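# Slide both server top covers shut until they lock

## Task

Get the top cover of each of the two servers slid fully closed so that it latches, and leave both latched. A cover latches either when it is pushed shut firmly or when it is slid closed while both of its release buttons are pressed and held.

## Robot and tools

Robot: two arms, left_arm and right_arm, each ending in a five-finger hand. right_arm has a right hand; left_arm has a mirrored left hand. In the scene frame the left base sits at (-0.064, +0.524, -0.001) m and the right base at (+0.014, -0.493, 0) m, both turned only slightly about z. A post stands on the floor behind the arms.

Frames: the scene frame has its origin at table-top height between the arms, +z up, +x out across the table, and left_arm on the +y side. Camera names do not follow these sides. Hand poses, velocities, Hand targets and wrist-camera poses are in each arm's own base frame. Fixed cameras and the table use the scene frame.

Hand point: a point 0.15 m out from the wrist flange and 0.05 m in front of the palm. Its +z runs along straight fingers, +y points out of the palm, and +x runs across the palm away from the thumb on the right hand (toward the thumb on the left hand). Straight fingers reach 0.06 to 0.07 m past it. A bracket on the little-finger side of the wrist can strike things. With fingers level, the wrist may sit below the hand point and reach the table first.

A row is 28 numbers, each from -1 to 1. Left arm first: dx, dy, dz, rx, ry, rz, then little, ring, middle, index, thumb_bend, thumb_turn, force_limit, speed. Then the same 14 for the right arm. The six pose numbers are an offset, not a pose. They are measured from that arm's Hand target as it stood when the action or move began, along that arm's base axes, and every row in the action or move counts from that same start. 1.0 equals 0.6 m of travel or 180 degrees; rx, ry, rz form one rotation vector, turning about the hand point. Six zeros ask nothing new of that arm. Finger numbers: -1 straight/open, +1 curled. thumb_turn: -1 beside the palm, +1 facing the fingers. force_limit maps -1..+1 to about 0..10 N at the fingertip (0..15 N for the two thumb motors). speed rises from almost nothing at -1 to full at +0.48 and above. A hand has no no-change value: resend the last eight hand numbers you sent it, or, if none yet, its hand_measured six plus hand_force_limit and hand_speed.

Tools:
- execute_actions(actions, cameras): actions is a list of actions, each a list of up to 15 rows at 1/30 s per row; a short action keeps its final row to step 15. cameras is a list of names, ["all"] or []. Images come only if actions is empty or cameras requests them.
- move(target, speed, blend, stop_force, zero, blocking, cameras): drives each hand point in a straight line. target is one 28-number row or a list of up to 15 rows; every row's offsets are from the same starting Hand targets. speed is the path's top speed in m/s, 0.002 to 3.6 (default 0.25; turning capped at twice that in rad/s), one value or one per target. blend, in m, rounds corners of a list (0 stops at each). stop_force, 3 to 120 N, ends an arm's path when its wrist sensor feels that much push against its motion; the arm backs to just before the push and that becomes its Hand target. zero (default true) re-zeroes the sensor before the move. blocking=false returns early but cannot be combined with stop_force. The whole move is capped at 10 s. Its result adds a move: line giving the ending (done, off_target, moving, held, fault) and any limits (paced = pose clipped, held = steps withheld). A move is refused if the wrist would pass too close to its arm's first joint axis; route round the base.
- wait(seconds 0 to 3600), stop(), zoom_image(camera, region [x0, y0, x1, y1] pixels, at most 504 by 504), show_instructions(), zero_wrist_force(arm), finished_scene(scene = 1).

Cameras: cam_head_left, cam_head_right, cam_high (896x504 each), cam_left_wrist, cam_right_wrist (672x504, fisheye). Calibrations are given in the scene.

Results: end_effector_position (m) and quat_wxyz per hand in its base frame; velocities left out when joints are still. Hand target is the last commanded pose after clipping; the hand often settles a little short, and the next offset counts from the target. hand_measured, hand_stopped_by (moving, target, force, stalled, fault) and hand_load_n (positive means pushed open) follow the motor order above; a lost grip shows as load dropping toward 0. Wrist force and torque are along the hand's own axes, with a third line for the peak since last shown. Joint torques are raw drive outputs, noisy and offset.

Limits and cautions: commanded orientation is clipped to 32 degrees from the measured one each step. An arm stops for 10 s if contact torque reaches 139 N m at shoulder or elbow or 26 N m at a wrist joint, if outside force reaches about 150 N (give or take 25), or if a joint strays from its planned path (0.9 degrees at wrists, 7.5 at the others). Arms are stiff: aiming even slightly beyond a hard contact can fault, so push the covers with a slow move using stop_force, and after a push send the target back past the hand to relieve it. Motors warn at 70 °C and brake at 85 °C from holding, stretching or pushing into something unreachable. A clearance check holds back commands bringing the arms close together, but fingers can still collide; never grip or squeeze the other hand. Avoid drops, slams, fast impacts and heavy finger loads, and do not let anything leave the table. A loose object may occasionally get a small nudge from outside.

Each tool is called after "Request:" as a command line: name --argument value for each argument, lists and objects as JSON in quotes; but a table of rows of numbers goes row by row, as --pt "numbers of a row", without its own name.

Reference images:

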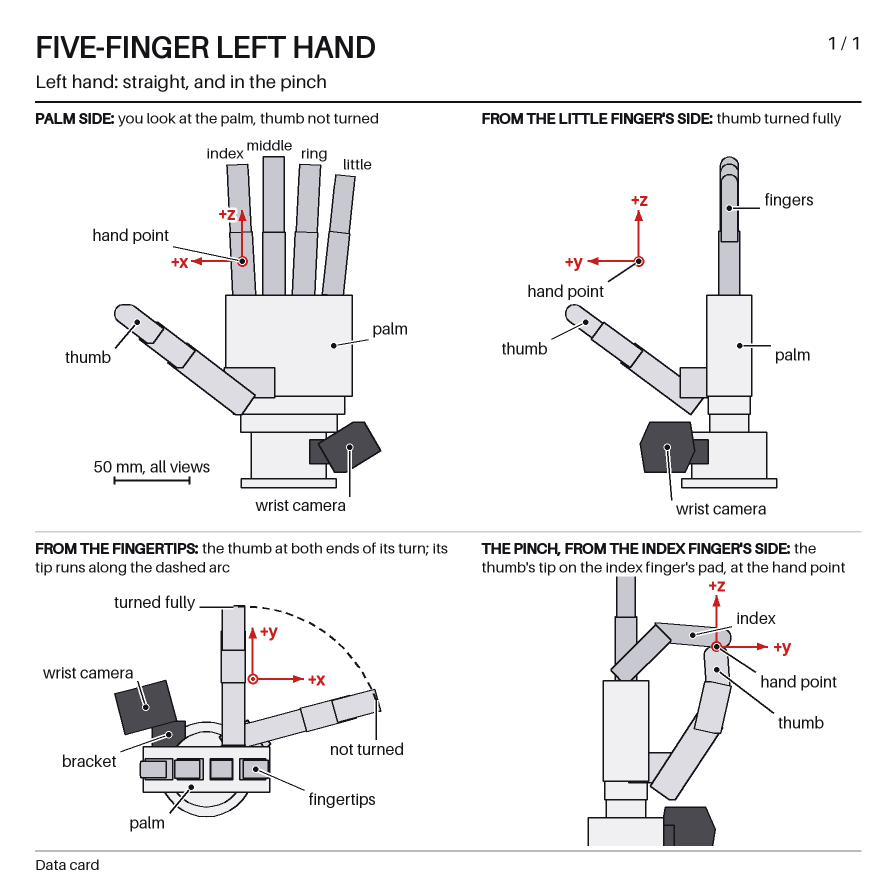

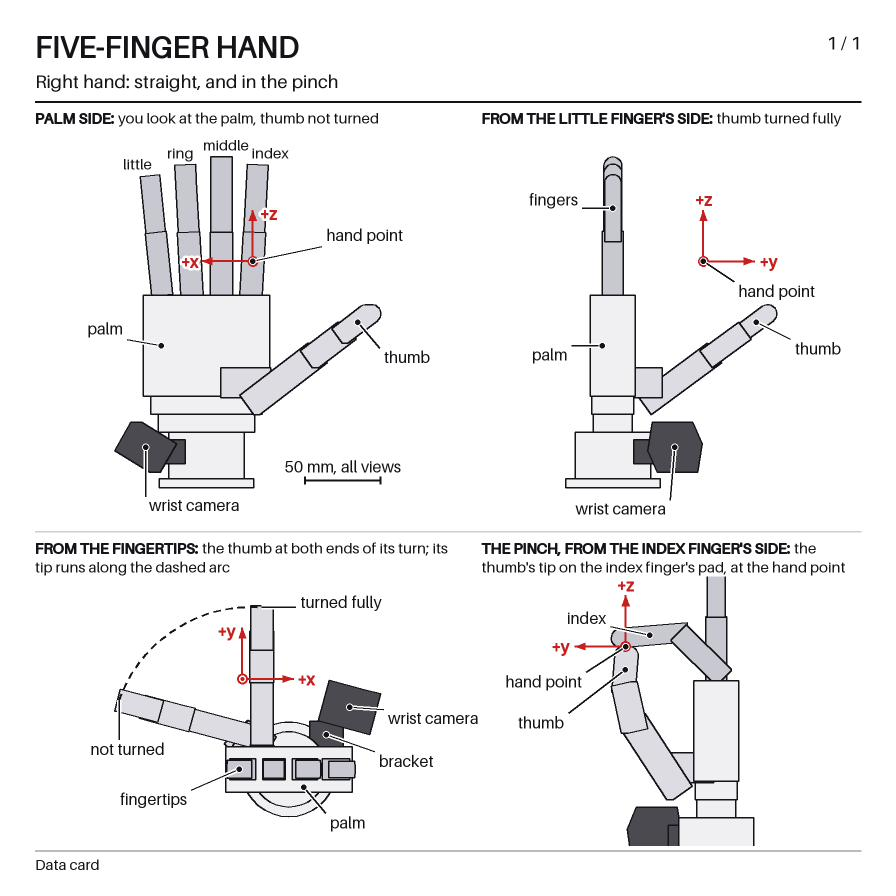

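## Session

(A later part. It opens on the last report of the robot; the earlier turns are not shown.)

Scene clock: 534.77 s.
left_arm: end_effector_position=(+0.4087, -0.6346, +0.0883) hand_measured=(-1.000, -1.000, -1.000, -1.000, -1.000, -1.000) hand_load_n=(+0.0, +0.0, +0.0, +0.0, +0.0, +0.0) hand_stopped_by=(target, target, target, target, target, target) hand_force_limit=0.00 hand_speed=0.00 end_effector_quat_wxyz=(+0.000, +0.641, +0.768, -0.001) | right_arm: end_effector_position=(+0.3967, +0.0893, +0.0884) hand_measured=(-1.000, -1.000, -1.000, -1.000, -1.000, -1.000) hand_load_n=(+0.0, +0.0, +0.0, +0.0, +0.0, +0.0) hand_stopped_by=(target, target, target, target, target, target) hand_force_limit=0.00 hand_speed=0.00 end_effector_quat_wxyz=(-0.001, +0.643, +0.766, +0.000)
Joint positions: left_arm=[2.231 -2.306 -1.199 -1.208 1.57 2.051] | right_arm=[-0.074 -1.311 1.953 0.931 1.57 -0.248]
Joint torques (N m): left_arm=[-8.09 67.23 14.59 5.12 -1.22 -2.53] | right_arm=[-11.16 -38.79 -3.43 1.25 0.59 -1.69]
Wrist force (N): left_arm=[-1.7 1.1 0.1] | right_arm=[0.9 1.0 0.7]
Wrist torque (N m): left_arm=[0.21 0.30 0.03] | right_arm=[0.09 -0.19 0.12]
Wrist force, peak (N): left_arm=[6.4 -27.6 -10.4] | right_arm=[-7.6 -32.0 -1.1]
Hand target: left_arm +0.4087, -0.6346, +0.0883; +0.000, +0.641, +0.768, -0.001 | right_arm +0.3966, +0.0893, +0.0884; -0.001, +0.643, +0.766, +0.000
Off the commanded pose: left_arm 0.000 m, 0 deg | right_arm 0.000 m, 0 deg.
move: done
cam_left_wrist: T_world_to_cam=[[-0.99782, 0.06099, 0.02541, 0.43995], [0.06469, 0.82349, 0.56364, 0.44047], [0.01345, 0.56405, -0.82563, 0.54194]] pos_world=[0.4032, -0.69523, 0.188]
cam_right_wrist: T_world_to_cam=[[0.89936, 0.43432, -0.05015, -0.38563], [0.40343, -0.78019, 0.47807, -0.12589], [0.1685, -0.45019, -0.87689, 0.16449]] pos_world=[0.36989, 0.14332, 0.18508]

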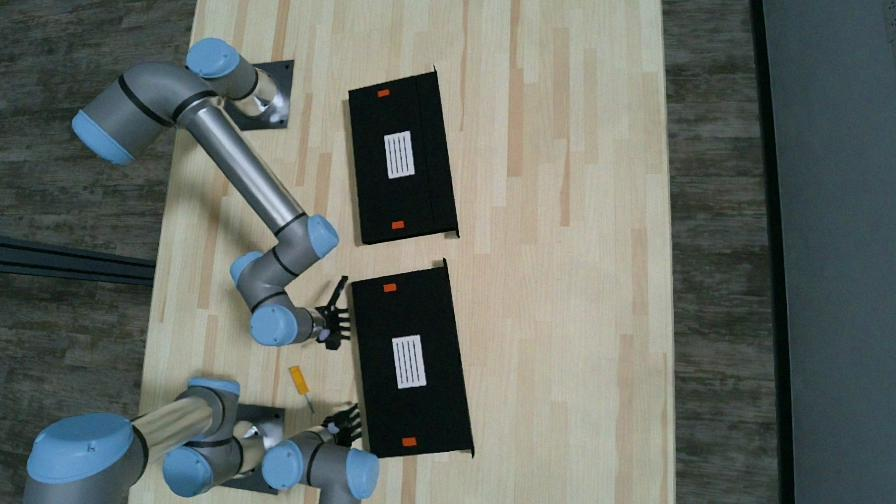

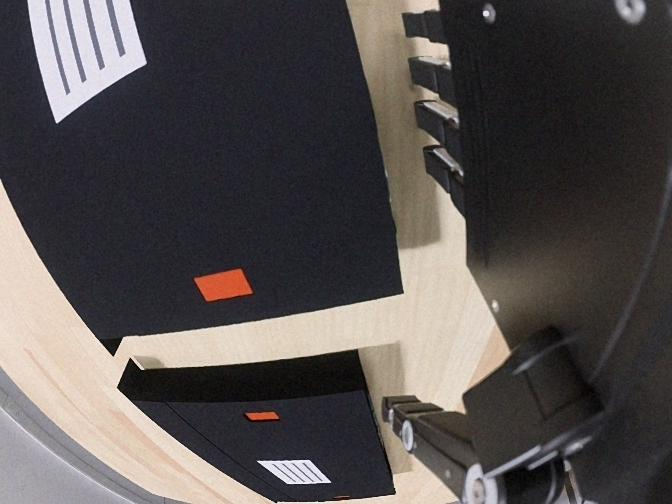

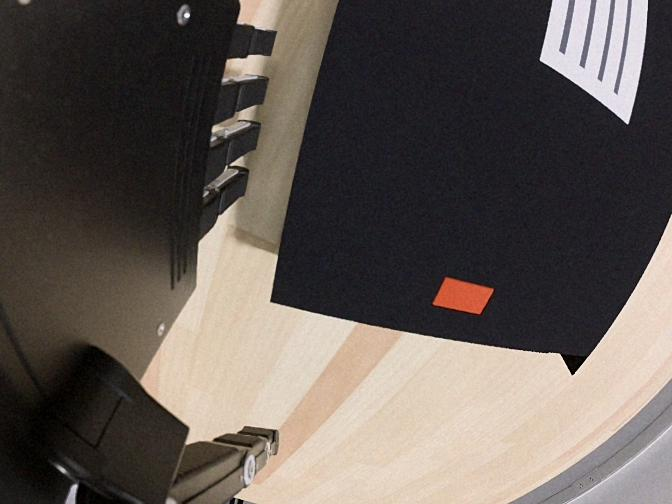

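Request:
move --pt "0 0 0.0695 0 0 0 -1 -1 -1 -1 -1 -1 0 0.0 0 0 0.0527 0 0 0 -1 -1 -1 -1 -1 -1 0 0.0" --pt "-0.0825 0.8795 0.0695 0 0 -0.006 -1 -1 -1 -1 -1 -1 0 0.0 0 0 0.0527 0 0 0 -1 -1 -1 -1 -1 -1 0 0.0" --pt "-0.0825 0.8795 0.0695 0 0 -0.006 -1 -1 -1 -1 -1 -1 0 0.0 -0.1108 0.9018 0.0527 0 0 -0.006 -1 -1 -1 -1 -1 -1 0 0.0" --speed 0.25 --cameras '["all"]'

Scene clock: 553.77 s.
left_arm: end_effector_position=(+0.3592, -0.1069, +0.1300) hand_measured=(-1.000, -1.000, -1.000, -1.000, -1.000, -1.000) hand_load_n=(+0.0, +0.0, +0.0, +0.0, +0.0, +0.5) hand_stopped_by=(target, target, target, target, target, target) hand_force_limit=0.00 hand_speed=0.00 end_effector_quat_wxyz=(+0.000, +0.648, +0.762, -0.001) | right_arm: end_effector_position=(+0.3299, +0.6299, +0.1198) hand_measured=(-1.000, -1.000, -1.000, -1.000, -1.000, -1.000) hand_load_n=(+0.0, +0.0, +0.0, +0.0, +0.0, +0.0) hand_stopped_by=(target, target, target, target, target, target) hand_force_limit=0.00 hand_speed=0.00 end_effector_quat_wxyz=(-0.002, +0.650, +0.760, +0.002)
Joint positions: left_arm=[3.098 -1.249 -2.385 -1.08 1.57 2.938] | right_arm=[0.992 -0.309 0.106 1.77 1.568 0.836]
Joint torques (N m): left_arm=[8.78 20.82 13.68 -0.27 -1.5 1.73] | right_arm=[8.78 -45.19 -28.48 3.26 1.93 1.66]
Wrist force (N): left_arm=[-1.6 0.9 -0.1] | right_arm=[0.7 0.9 0.5]
Wrist torque (N m): left_arm=[0.20 0.29 -0.06] | right_arm=[0.07 -0.15 0.04]
Wrist force, peak (N): left_arm=[-2.9 0.2 0.2] | right_arm=[1.0 1.0 1.7]
Hand target: left_arm +0.3592, -0.1069, +0.1300; +0.000, +0.648, +0.762, -0.001 | right_arm +0.3302, +0.6304, +0.1200; -0.001, +0.650, +0.760, +0.000
Off the commanded pose: left_arm 0.000 m, 0 deg | right_arm 0.001 m, 0 deg.
move: done
cam_left_wrist: T_world_to_cam=[[-0.99649, 0.07981, 0.02542, 0.35878], [0.08023, 0.82212, 0.56363, -0.02008], [0.02408, 0.56368, -0.82564, 0.27554]] pos_world=[0.35249, -0.16745, 0.2297]
cam_right_wrist: T_world_to_cam=[[0.90705, 0.41834, -0.04745, -0.5516], [0.3887, -0.78875, 0.47622, 0.31829], [0.1618, -0.4504, -0.87805, 0.44922]] pos_world=[0.30393, 0.68413, 0.21669]

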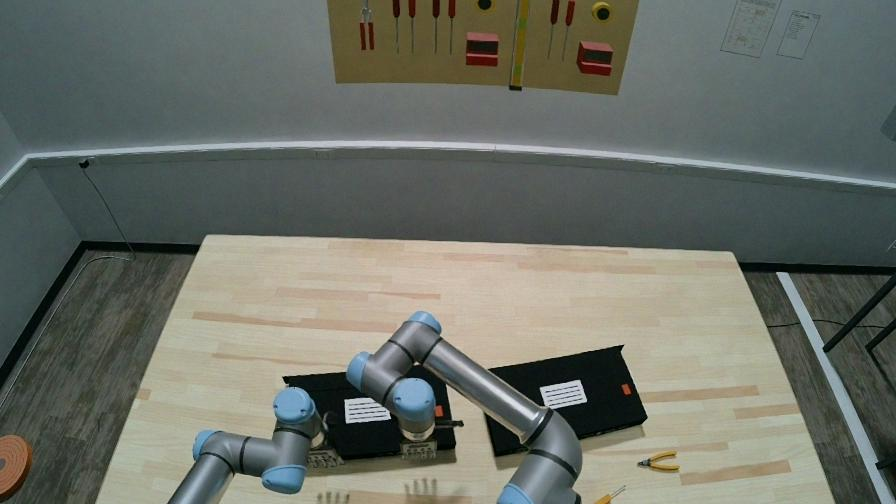

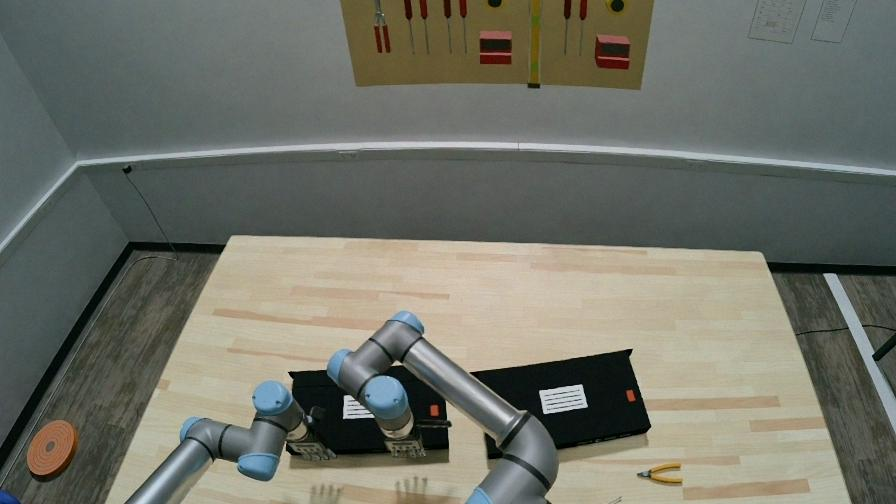

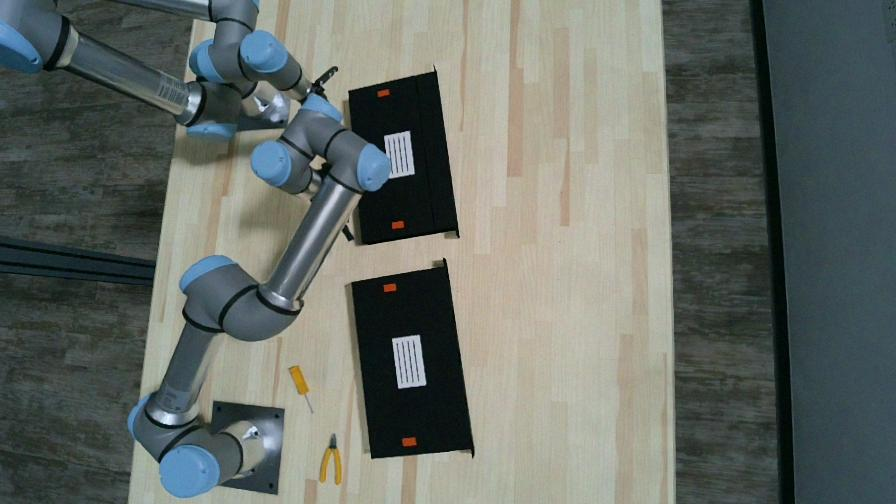

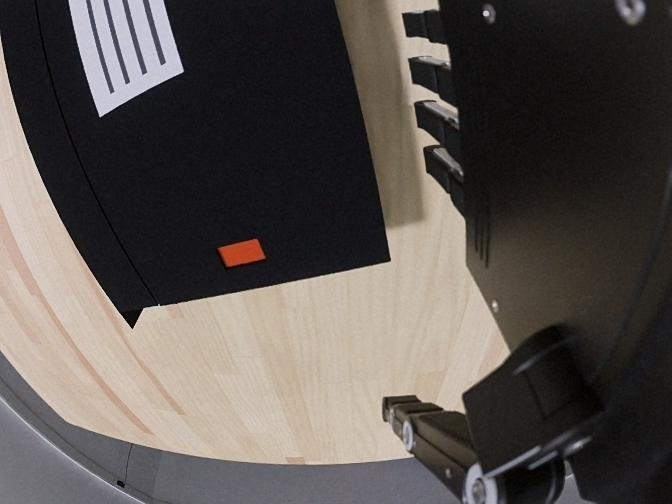

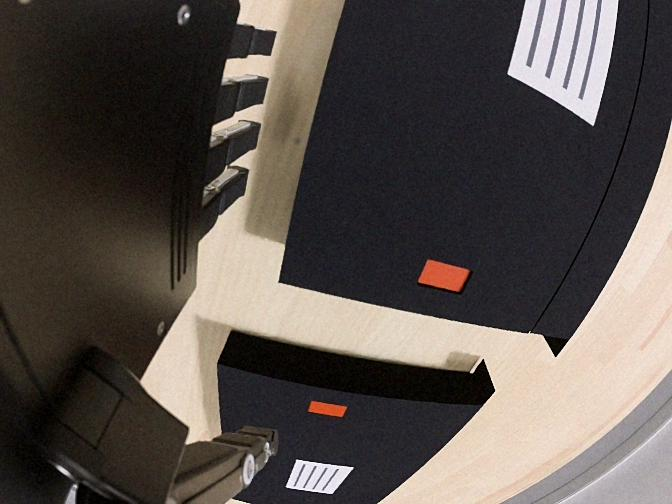

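Request:
move --pt "0 0 -0.0695 0 0 0 -1 -1 -1 -1 -1 -1 0 0.0 0 0 -0.0527 0 0 0 -1 -1 -1 -1 -1 -1 0 0.0" --speed 0.08

Request:
move --pt "0.0658 0.0105 0 0 0 0 -1 -1 -1 -1 -1 -1 0 0.0 0.0656 0.0117 0 0 0 0 -1 -1 -1 -1 -1 -1 0 0.0" --speed 0.01 --stop_force 4 --cameras '["cam_left_wrist","cam_right_wrist"]'

Scene clock: 557.10 s.
left_arm: end_effector_position=(+0.3592, -0.1069, +0.0883) hand_measured=(-1.000, -1.000, -1.000, -1.000, -1.000, -1.000) hand_load_n=(+0.0, +0.0, +0.0, +0.0, +0.0, -0.5) hand_stopped_by=(target, target, target, target, target, target) hand_force_limit=0.00 hand_speed=0.00 end_effector_quat_wxyz=(+0.000, +0.648, +0.762, -0.001) | right_arm: end_effector_position=(+0.3301, +0.6304, +0.0884) hand_measured=(-1.000, -1.000, -1.000, -1.000, -1.000, -1.000) hand_load_n=(+0.0, +0.0, +0.0, +0.0, -0.5, +0.0) hand_stopped_by=(target, target, target, target, target, target) hand_force_limit=0.00 hand_speed=0.00 end_effector_quat_wxyz=(-0.001, +0.650, +0.760, +0.000)
Joint positions: left_arm=[3.098 -1.329 -2.459 -0.924 1.57 2.938] | right_arm=[0.992 -0.347 0.266 1.652 1.569 0.837]
Joint torques (N m): left_arm=[-8.68 -6.22 12.47 5.07 1.67 -2.66] | right_arm=[-8.52 -70.21 -8.19 1.31 -1.69 -1.61]
Wrist force (N): left_arm=[-1.7 1.0 -0.1] | right_arm=[0.9 1.1 0.6]
Wrist torque (N m): left_arm=[0.20 0.28 -0.06] | right_arm=[0.11 -0.18 0.12]
Wrist force, peak (N): left_arm=[-1.7 1.1 -0.1] | right_arm=[1.0 1.2 0.8]
Hand target: left_arm +0.3592, -0.1069, +0.0883; +0.000, +0.648, +0.762, -0.001 | right_arm +0.3302, +0.6304, +0.0884; -0.001, +0.650, +0.760, +0.000
Off the commanded pose: left_arm 0.000 m, 0 deg | right_arm 0.000 m, 0 deg.
move: done

Scene clock: 560.77 s.
left_arm: end_effector_position=(+0.3844, -0.1028, +0.0883) hand_measured=(-1.000, -1.000, -1.000, -1.000, -1.000, -1.000) hand_load_n=(+0.0, +0.0, +0.0, +0.0, +0.0, +0.0) hand_stopped_by=(target, target, target, target, target, target) hand_force_limit=0.00 hand_speed=0.00 end_effector_quat_wxyz=(+0.000, +0.648, +0.762, -0.001) | right_arm: end_effector_position=(+0.3536, +0.6337, +0.0881) hand_measured=(-1.000, -1.000, -1.000, -1.000, -1.000, -1.000) hand_load_n=(+0.0, +0.0, +0.0, -0.5, +0.0, +0.0) hand_stopped_by=(target, target, target, target, target, target) hand_force_limit=0.00 hand_speed=0.00 end_effector_quat_wxyz=(-0.004, +0.648, +0.761, +0.010)
Joint positions: left_arm=[3.113 -1.396 -2.412 -0.906 1.57 2.953] | right_arm=[0.965 -0.236 0.035 1.752 1.566 0.805]
Joint torques (N m): left_arm=[-6.85 25.51 13.05 0.78 1.72 -2.47] | right_arm=[6.53 -60.19 -9.32 2.64 2.21 1.77]
Wrist force (N): left_arm=[-2.5 -2.0 -0.3] | right_arm=[0.2 -4.0 2.2]
Wrist torque (N m): left_arm=[0.27 0.25 -0.11] | right_arm=[0.03 -0.28 -0.26]
Wrist force, peak (N): left_arm=[-1.4 -13.5 -6.3] | right_arm=[-1.6 -10.8 1.9]
Hand target: left_arm +0.3844, -0.1028, +0.0883; +0.000, +0.648, +0.762, -0.001 (not the last commanded pose) | right_arm +0.3536, +0.6337, +0.0881; -0.004, +0.648, +0.761, +0.010 (not the last commanded pose)
Off the commanded pose: left_arm 0.014 m, 0 deg | right_arm 0.016 m, 1 deg.
elbow stopped short (right arm): the move would have taken joint 3 (elbow) straighter than the controller allows.
move: contact (left_arm, right_arm)
cam_left_wrist: T_world_to_cam=[[-0.99648, 0.07987, 0.02534, 0.38475], [0.08023, 0.82212, 0.56363, -0.0019], [0.02418, 0.56368, -0.82564, 0.23821]] pos_world=[0.37779, -0.16345, 0.188]
cam_right_wrist: T_world_to_cam=[[0.90538, 0.42318, -0.03467, -0.57971], [0.38895, -0.79384, 0.46748, 0.33102], [0.1703, -0.43673, -0.88332, 0.40807]] pos_world=[0.32661, 0.68632, 0.18561]

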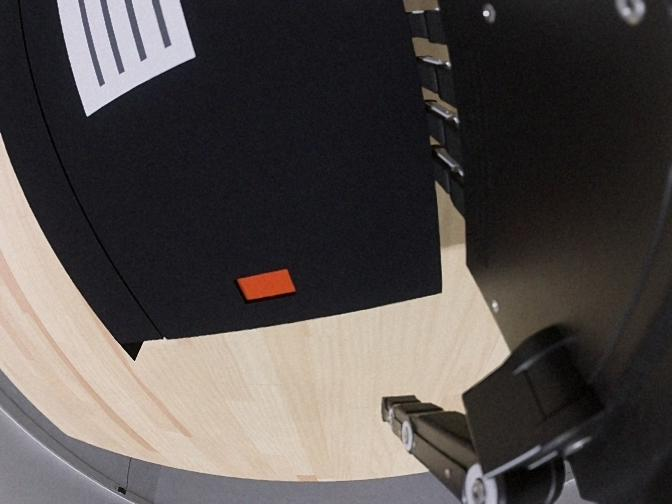

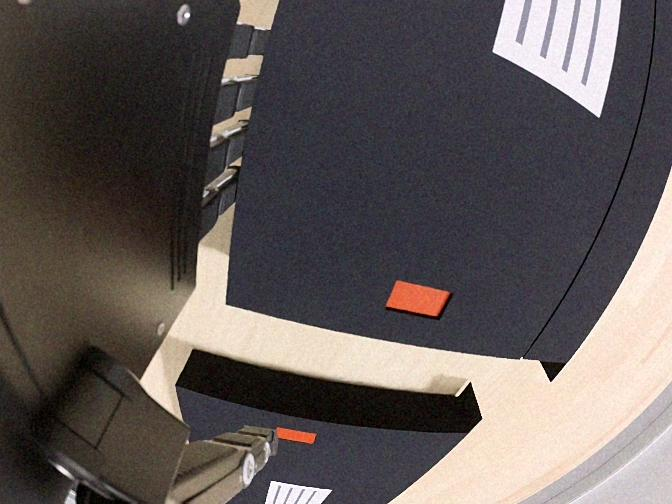

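Request:
move --pt "0 0 0 0 0 0 -1 -1 -1 -1 -1 -1 0 0.0 -0.0098 -0.0018 0 0 0 0 -1 -1 -1 -1 -1 -1 0 0.0" --pt "0 0 0 0 0 0 -1 -1 -1 -1 -1 -1 0 0.0 0.0052 -0.0838 0 0 0 0 -1 -1 -1 -1 -1 -1 0 0.0" --speed 0.06

Request:
move --pt "0 0 0 0 0 0 -1 -1 -1 -1 -1 -1 0 0.0 0.0328 0.0059 0 0 0 0 -1 -1 -1 -1 -1 -1 0 0.0" --speed 0.01 --stop_force 4

Scene clock: 565.90 s.
left_arm: end_effector_position=(+0.3844, -0.1028, +0.0883) hand_measured=(-1.000, -1.000, -1.000, -1.000, -1.000, -1.000) hand_load_n=(+0.0, +0.0, +0.0, +0.0, +0.0, +0.0) hand_stopped_by=(target, target, target, target, target, target) hand_force_limit=0.00 hand_speed=0.00 end_effector_quat_wxyz=(+0.000, +0.648, +0.762, -0.001) | right_arm: end_effector_position=(+0.3567, +0.5834, +0.0881) hand_measured=(-1.000, -1.000, -1.000, -1.000, -1.000, -1.000) hand_load_n=(+0.0, +0.0, +0.0, +0.0, +0.0, +0.0) hand_stopped_by=(target, target, target, target, target, target) hand_force_limit=0.00 hand_speed=0.00 end_effector_quat_wxyz=(-0.004, +0.648, +0.761, +0.009)
Joint positions: left_arm=[3.113 -1.396 -2.412 -0.906 1.57 2.953] | right_arm=[0.918 -0.548 0.661 1.439 1.565 0.758]
Joint torques (N m): left_arm=[-7.19 24.94 13.62 0.35 1.54 -2.49] | right_arm=[-11.3 -67.26 -7.43 1.06 -2.04 -1.65]
Wrist force (N): left_arm=[-2.6 -1.8 -0.3] | right_arm=[0.8 1.3 0.7]
Wrist torque (N m): left_arm=[0.27 0.27 -0.12] | right_arm=[0.14 -0.16 0.12]
Wrist force, peak (N): left_arm=[-2.8 -2.0 -0.8] | right_arm=[0.1 -4.1 2.3]
Hand target: left_arm +0.3844, -0.1028, +0.0883; +0.000, +0.648, +0.762, -0.001 | right_arm +0.3567, +0.5834, +0.0881; -0.004, +0.648, +0.761, +0.010
Off the commanded pose: left_arm 0.000 m, 0 deg | right_arm 0.000 m, 0 deg.
move: done

Scene clock: 567.67 s.
left_arm: end_effector_position=(+0.3844, -0.1028, +0.0883) hand_measured=(-1.000, -1.000, -1.000, -1.000, -1.000, -1.000) hand_load_n=(+0.0, +0.0, +0.0, +0.5, +0.0, +0.0) hand_stopped_by=(target, target, target, target, target, target) hand_force_limit=0.00 hand_speed=0.00 end_effector_quat_wxyz=(+0.000, +0.648, +0.762, -0.001) | right_arm: end_effector_position=(+0.3627, +0.5844, +0.0881) hand_measured=(-1.000, -1.000, -1.000, -1.000, -1.000, -1.000) hand_load_n=(+0.0, +0.0, +0.0, +0.0, -0.5, +0.0) hand_stopped_by=(target, target, target, target, target, target) hand_force_limit=0.00 hand_speed=0.00 end_effector_quat_wxyz=(-0.004, +0.648, +0.761, +0.010)
Joint positions: left_arm=[3.113 -1.396 -2.412 -0.906 1.57 2.953] | right_arm=[0.912 -0.534 0.634 1.452 1.565 0.751]
Joint torques (N m): left_arm=[-7.16 24.82 13.82 0.31 1.68 -2.49] | right_arm=[7.05 -67.76 -9.19 0.49 2.39 1.8]
Wrist force (N): left_arm=[-2.7 -1.7 -0.5] | right_arm=[1.0 -2.5 -0.3]
Wrist torque (N m): left_arm=[0.30 0.28 -0.13] | right_arm=[0.18 -0.11 -0.11]
Wrist force, peak (N): left_arm=[-2.8 -2.1 -0.3] | right_arm=[0.0 -9.1 -0.2]
Hand target: left_arm +0.3844, -0.1028, +0.0883; +0.000, +0.648, +0.762, -0.001 | right_arm +0.3627, +0.5844, +0.0881; -0.004, +0.648, +0.761, +0.010 (not the last commanded pose)
Off the commanded pose: left_arm 0.000 m, 0 deg | right_arm 0.014 m, 0 deg.
move: contact (right_arm)

Now the firm push.

Request:
move --pt "0.0197 0.0032 0 0 0 0 -1 -1 -1 -1 -1 -1 0 0.0 0.0197 0.0035 0 0 0 0 -1 -1 -1 -1 -1 -1 0 0.0" --speed 0.006 --stop_force 25 --cameras '["cam_high","cam_left_wrist","cam_right_wrist"]'

Request:
zoom_image --camera "cam_high" --region '[390, 50, 470, 130]'

Request:
zoom_image --camera "cam_left_wrist" --region '[100, 240, 340, 380]'

Request:
zoom_image --camera "cam_right_wrist" --region '[370, 240, 640, 400]'

Scene clock: 571.33 s.
left_arm: end_effector_position=(+0.3869, -0.1024, +0.0883) hand_measured=(-1.000, -1.000, -1.000, -1.000, -1.000, -1.000) hand_load_n=(+0.0, +0.0, +0.5, +0.5, +0.0, +0.0) hand_stopped_by=(target, target, target, target, target, target) hand_force_limit=0.00 hand_speed=0.00 end_effector_quat_wxyz=(+0.000, +0.648, +0.761, -0.001) | right_arm: end_effector_position=(+0.3655, +0.5850, +0.0881) hand_measured=(-1.000, -1.000, -1.000, -1.000, -1.000, -1.000) hand_load_n=(+0.5, +0.5, +0.0, +0.0, +0.0, +0.0) hand_stopped_by=(target, target, target, target, target, target) hand_force_limit=0.00 hand_speed=0.00 end_effector_quat_wxyz=(-0.004, +0.648, +0.761, +0.009)
Joint positions: left_arm=[3.115 -1.402 -2.407 -0.904 1.57 2.954] | right_arm=[0.909 -0.527 0.62 1.459 1.564 0.748]
Joint torques (N m): left_arm=[-3.47 22.31 17.01 5 0.9 -2.14] | right_arm=[-5.8 -67.02 -12.47 -3.67 5.99 2.2]
Wrist force (N): left_arm=[-0.6 -25.1 -16.7] | right_arm=[-0.9 -27.3 -4.2]
Wrist torque (N m): left_arm=[1.43 -0.06 0.35] | right_arm=[0.72 0.13 -1.56]
Wrist force, peak (N): left_arm=[0.9 -37.3 -28.9] | right_arm=[-1.9 -32.3 -4.3]
Hand target: left_arm +0.3869, -0.1024, +0.0883; +0.000, +0.648, +0.761, -0.001 (not the last commanded pose) | right_arm +0.3654, +0.5849, +0.0881; -0.004, +0.648, +0.761, +0.009 (not the last commanded pose)
Off the commanded pose: left_arm 0.009 m, 0 deg | right_arm 0.009 m, 0 deg.
move: contact (left_arm, right_arm)
cam_left_wrist: T_world_to_cam=[[-0.99648, 0.07978, 0.02565, 0.38704], [0.08033, 0.82213, 0.56361, -0.00245], [0.02388, 0.56369, -0.82564, 0.23804]] pos_world=[0.38019, -0.16304, 0.188]
cam_right_wrist: T_world_to_cam=[[0.9053, 0.42334, -0.03502, -0.56988], [0.38924, -0.7937, 0.46747, 0.2876], [0.1701, -0.43683, -0.88331, 0.38482]] pos_world=[0.33851, 0.63762, 0.18551]

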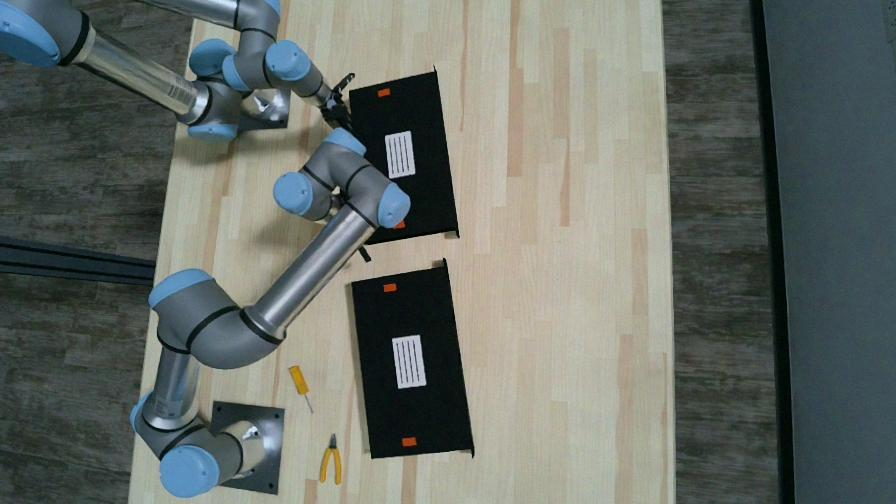

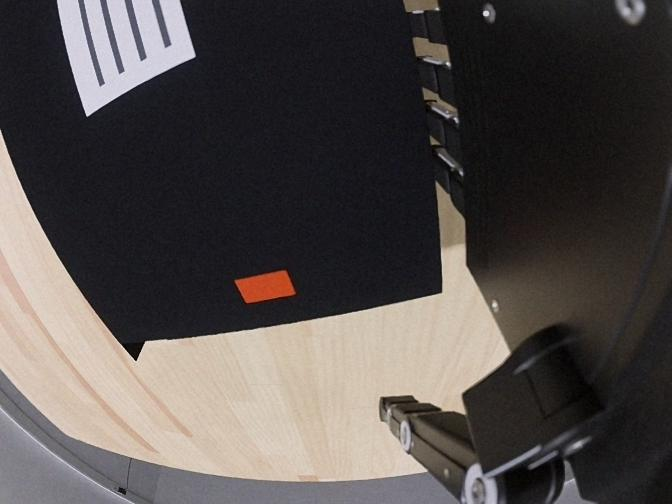

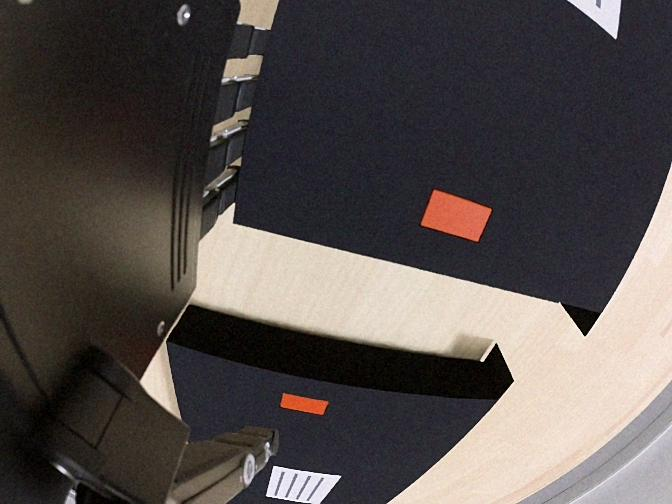

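Scaled by 6.300 from the camera's image (finer frame: 1280x720).

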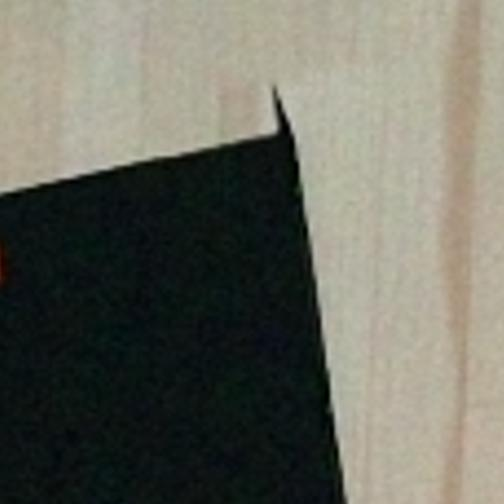

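Scaled by 2.100 from the camera's image (finer frame: 960x720).

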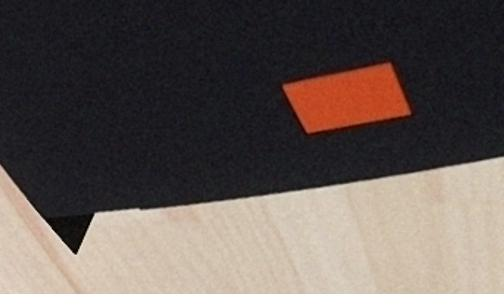

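Scaled by 1.867 from the camera's image (finer frame: 960x720).

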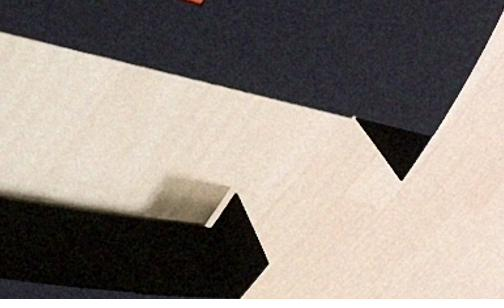

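Request:
move --pt "-0.041 -0.0066 0 0 0 0 -1 -1 -1 -1 -1 -1 0 0.0 -0.041 -0.0073 0 0 0 0 -1 -1 -1 -1 -1 -1 0 0.0" --pt "-0.041 -0.0066 0.12 0 0 0 -1 -1 -1 -1 -1 -1 0 0.0 -0.09 -0.3 0.12 0 0 0 -1 -1 -1 -1 -1 -1 0 0.0" --speed 0.1 --cameras '["all"]'

Request:
zoom_image --camera "cam_high" --region '[330, 50, 480, 250]'

Request:
zoom_image --camera "cam_high" --region '[330, 250, 490, 470]'

Request:
zoom_image --camera "cam_right_wrist" --region '[200, 0, 672, 440]'

Request:
zoom_image --camera "cam_left_wrist" --region '[0, 0, 420, 440]'

Scene clock: 578.40 s.
left_arm: end_effector_position=(+0.3623, -0.1064, +0.1602) hand_measured=(-1.000, -1.000, -1.000, -1.000, -1.000, -1.000) hand_load_n=(+0.0, +0.0, +0.0, +0.0, +0.0, +0.0) hand_stopped_by=(target, target, target, target, target, target) hand_force_limit=0.00 hand_speed=0.00 end_effector_quat_wxyz=(+0.000, +0.648, +0.761, -0.001) | right_arm: end_effector_position=(+0.3115, +0.4050, +0.1601) hand_measured=(-1.000, -1.000, -1.000, -1.000, -1.000, -1.000) hand_load_n=(+0.0, +0.0, +0.0, +0.0, +0.0, +0.0) hand_stopped_by=(target, target, target, target, target, target) hand_force_limit=0.00 hand_speed=0.00 end_effector_quat_wxyz=(-0.004, +0.648, +0.761, +0.009)
Joint positions: left_arm=[3.1 -1.215 -2.32 -1.179 1.57 2.94] | right_arm=[0.766 -1.088 1.417 1.223 1.562 0.605]
Joint torques (N m): left_arm=[7.42 20.07 28.51 -0.47 -1.29 1.43] | right_arm=[-11.47 -49.53 -6.94 1.05 -1.94 -1.71]
Wrist force (N): left_arm=[-1.2 1.1 -0.3] | right_arm=[0.7 0.9 0.8]
Wrist torque (N m): left_arm=[0.24 0.18 0.06] | right_arm=[0.07 -0.14 0.11]
Wrist force, peak (N): left_arm=[-0.5 -25.3 -16.7] | right_arm=[-1.0 -27.5 -3.8]
Hand target: left_arm +0.3623, -0.1064, +0.1603; +0.000, +0.648, +0.761, -0.001 | right_arm +0.3114, +0.4049, +0.1601; -0.004, +0.648, +0.761, +0.009
Off the commanded pose: left_arm 0.000 m, 0 deg | right_arm 0.000 m, 0 deg.
move: done
cam_left_wrist: T_world_to_cam=[[-0.99647, 0.07986, 0.02571, 0.36099], [0.08043, 0.82207, 0.56368, -0.03791], [0.02388, 0.56376, -0.8256, 0.30028]] pos_world=[0.35559, -0.16695, 0.26]
cam_right_wrist: T_world_to_cam=[[0.90528, 0.42337, -0.03504, -0.44232], [0.38927, -0.79369, 0.46747, 0.13215], [0.1701, -0.43683, -0.88331, 0.37901]] pos_world=[0.28451, 0.45772, 0.25751]

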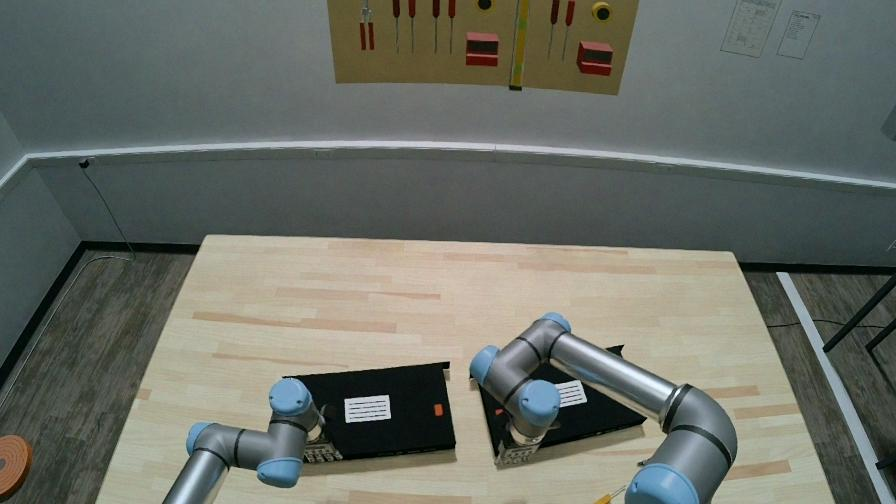

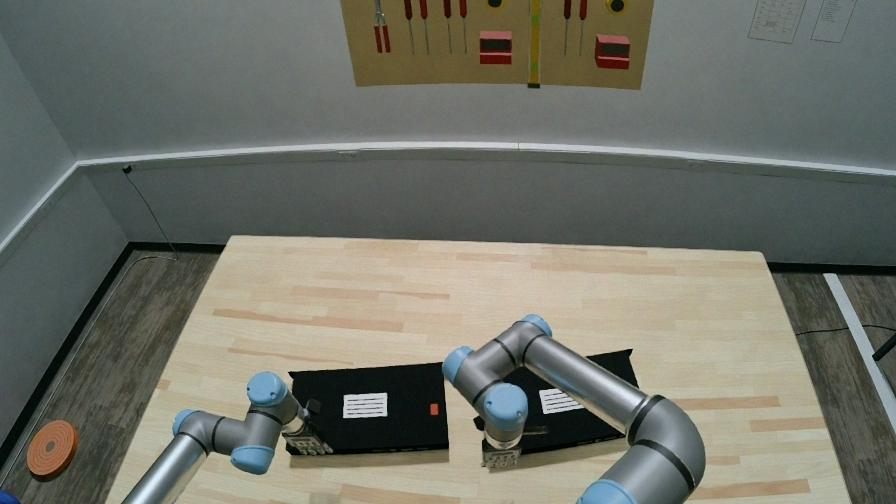

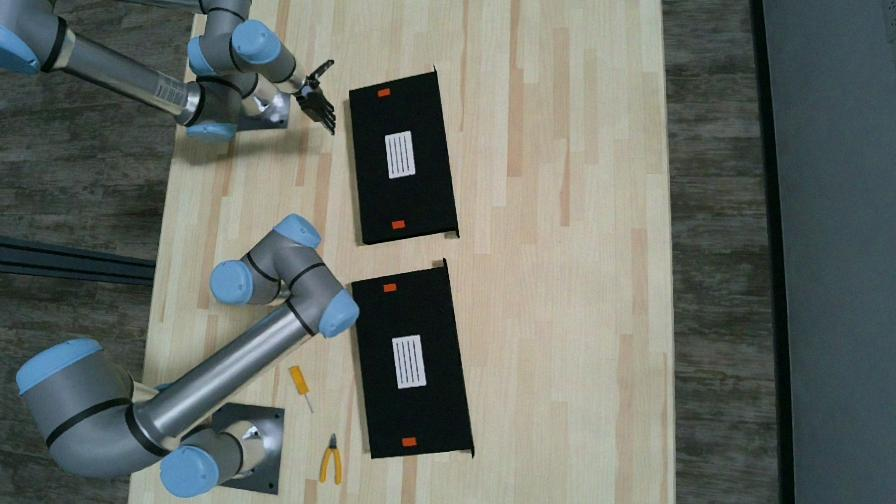

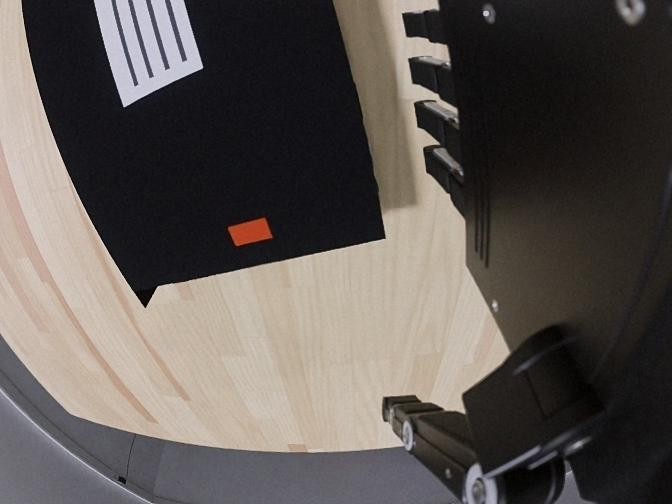

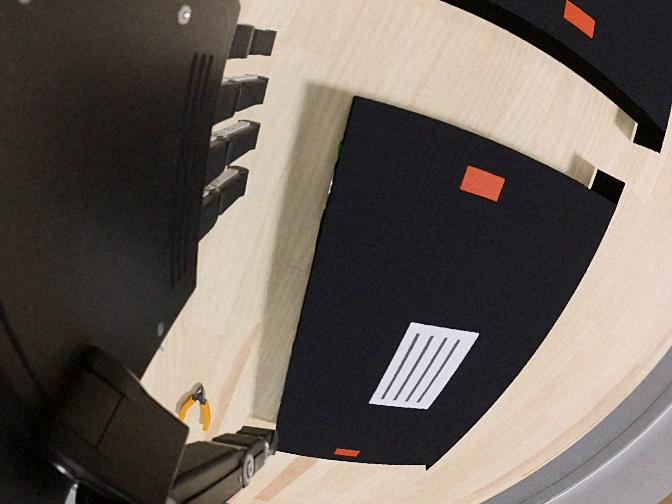

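Scaled by 2.520 from the camera's image (finer frame: 1280x720).

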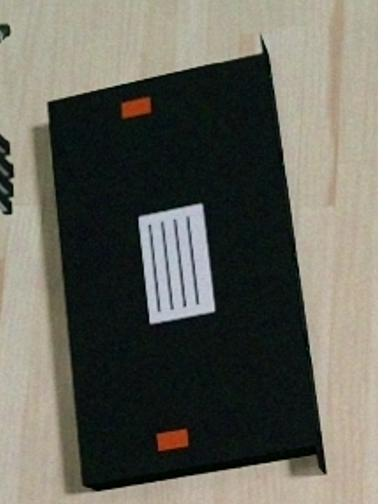

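Scaled by 2.291 from the camera's image (finer frame: 1280x720).

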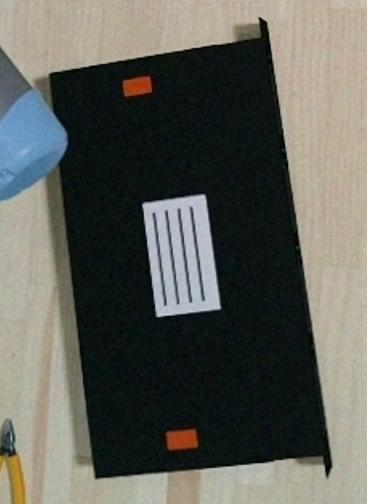

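Scaled by 1.068 from the camera's image (finer frame: 960x720).

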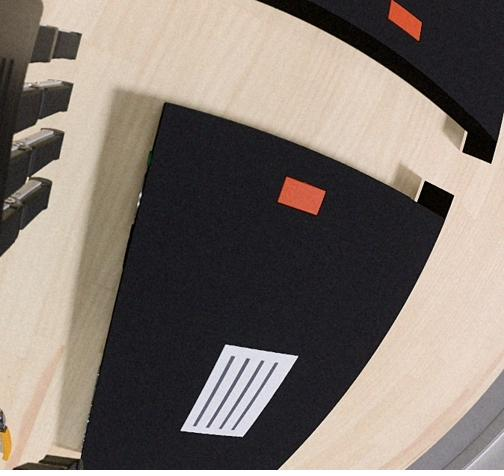

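Scaled by 1.145 from the camera's image (finer frame: 960x720).

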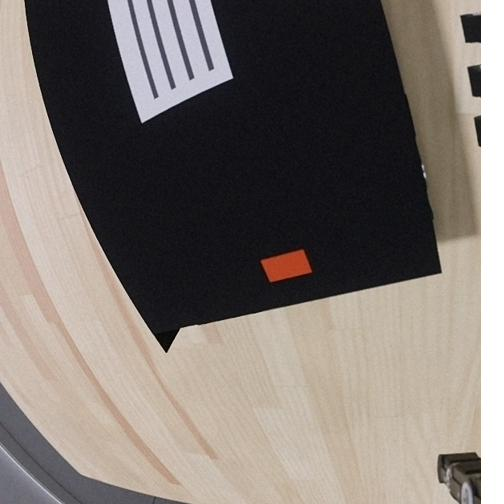

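Request:
execute_actions --actions '[]' --cameras '["cam_high","cam_head_left","cam_head_right"]'

Scene clock: 580.87 s.
left_arm: end_effector_position=(+0.3623, -0.1064, +0.1603) hand_measured=(-1.000, -1.000, -1.000, -1.000, -1.000, -1.000) hand_load_n=(+0.0, +0.0, +0.0, +0.0, +0.0, +0.0) hand_stopped_by=(target, target, target, target, target, target) hand_force_limit=0.00 hand_speed=0.00 end_effector_quat_wxyz=(+0.000, +0.648, +0.761, -0.001) | right_arm: end_effector_position=(+0.3114, +0.4049, +0.1601) hand_measured=(-1.000, -1.000, -1.000, -1.000, -1.000, -1.000) hand_load_n=(+0.0, +0.0, +0.0, +0.0, +0.0, +0.0) hand_stopped_by=(target, target, target, target, target, target) hand_force_limit=0.00 hand_speed=0.00 end_effector_quat_wxyz=(-0.004, +0.648, +0.761, +0.009)
Joint positions: left_arm=[3.1 -1.215 -2.32 -1.179 1.57 2.94] | right_arm=[0.766 -1.088 1.417 1.223 1.562 0.605]
Joint velocities: within noise
Joint torques (N m): left_arm=[7.45 20.67 27.7 -0.3 -1.45 1.47] | right_arm=[-10.73 -49.28 -7.49 1.14 -1.82 -1.63]
Motor temperatures (°C): left_arm=[27 29 23 33 29 34] | right_arm=[23 26 26 34 32 32]
Wrist force (N): left_arm=[-1.2 1.0 -0.2] | right_arm=[0.5 1.0 0.6]
Wrist torque (N m): left_arm=[0.21 0.19 0.06] | right_arm=[0.10 -0.10 0.10]
Wrist force, peak (N): left_arm=[-1.4 1.3 -0.3] | right_arm=[0.6 1.4 0.4]
Hand target: left_arm +0.3623, -0.1064, +0.1603; +0.000, +0.648, +0.761, -0.001 | right_arm +0.3114, +0.4049, +0.1601; -0.004, +0.648, +0.761, +0.009
Off the commanded pose: left_arm 0.000 m, 0 deg | right_arm 0.000 m, 0 deg.
Images, in order (width x height): cam_head_left 896x504, cam_head_right 896x504, cam_high 896x504.

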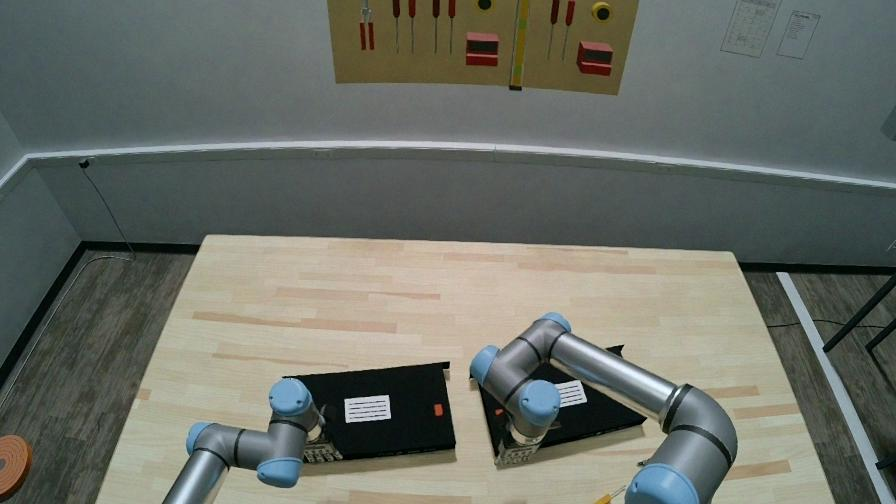

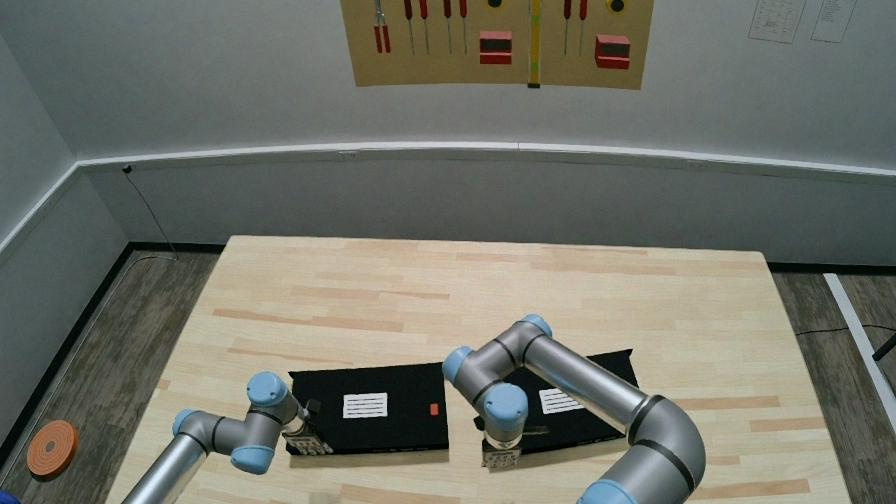

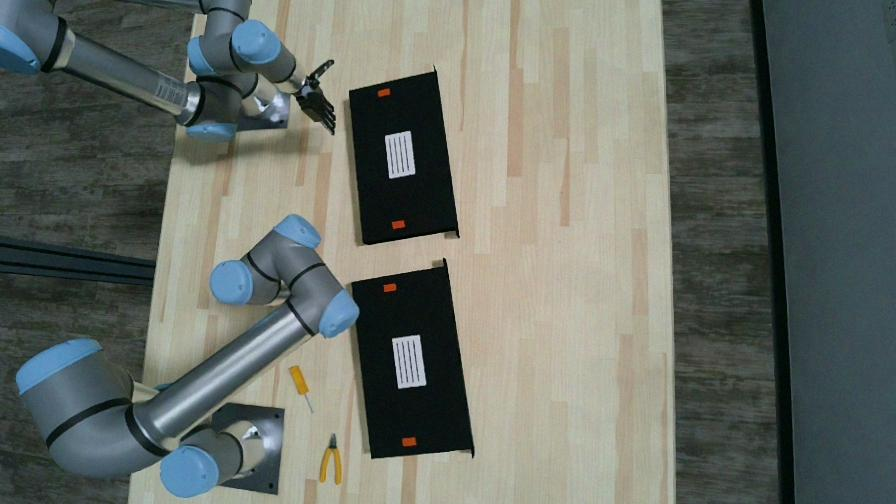

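Request:
zoom_image --camera "cam_high" --region '[340, 60, 480, 250]'

Request:
zoom_image --camera "cam_high" --region '[340, 250, 490, 470]'

Scaled by 2.653 from the camera's image (finer frame: 1280x720).

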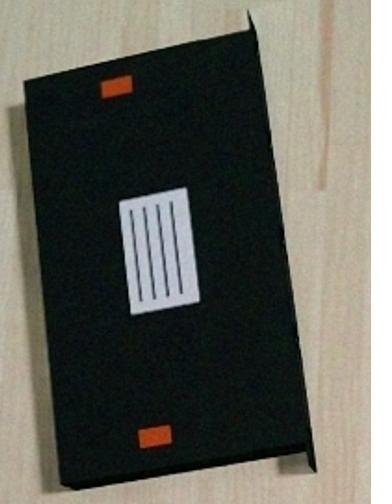

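Scaled by 2.291 from the camera's image (finer frame: 1280x720).

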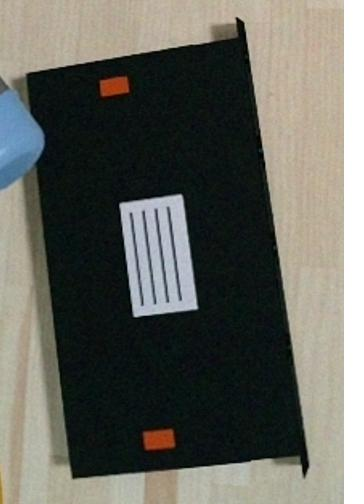

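Request:
zoom_image --camera "cam_high" --region '[430, 255, 480, 360]'

Request:
zoom_image --camera "cam_high" --region '[425, 60, 475, 165]'

Request:
zoom_image --camera "cam_high" --region '[435, 355, 485, 460]'

Request:
zoom_image --camera "cam_high" --region '[425, 145, 475, 250]'

Scaled by 4.800 from the camera's image (finer frame: 1280x720).

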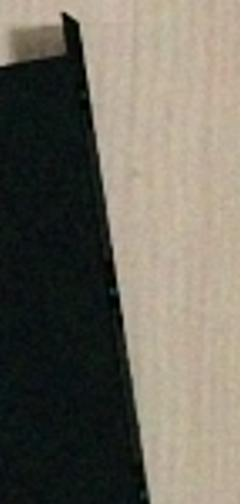

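Scaled by 4.800 from the camera's image (finer frame: 1280x720).

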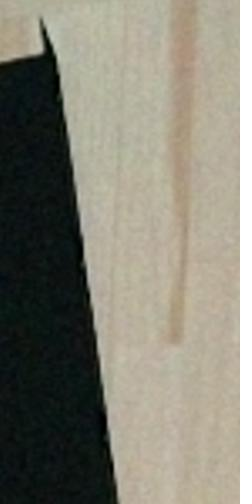

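Scaled by 4.800 from the camera's image (finer frame: 1280x720).

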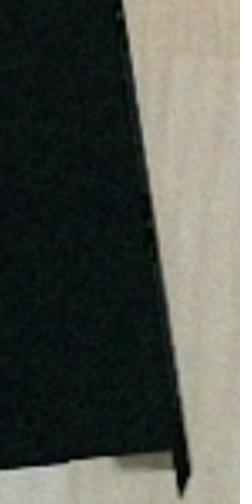

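Scaled by 4.800 from the camera's image (finer frame: 1280x720).

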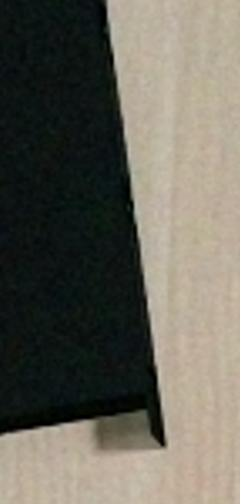

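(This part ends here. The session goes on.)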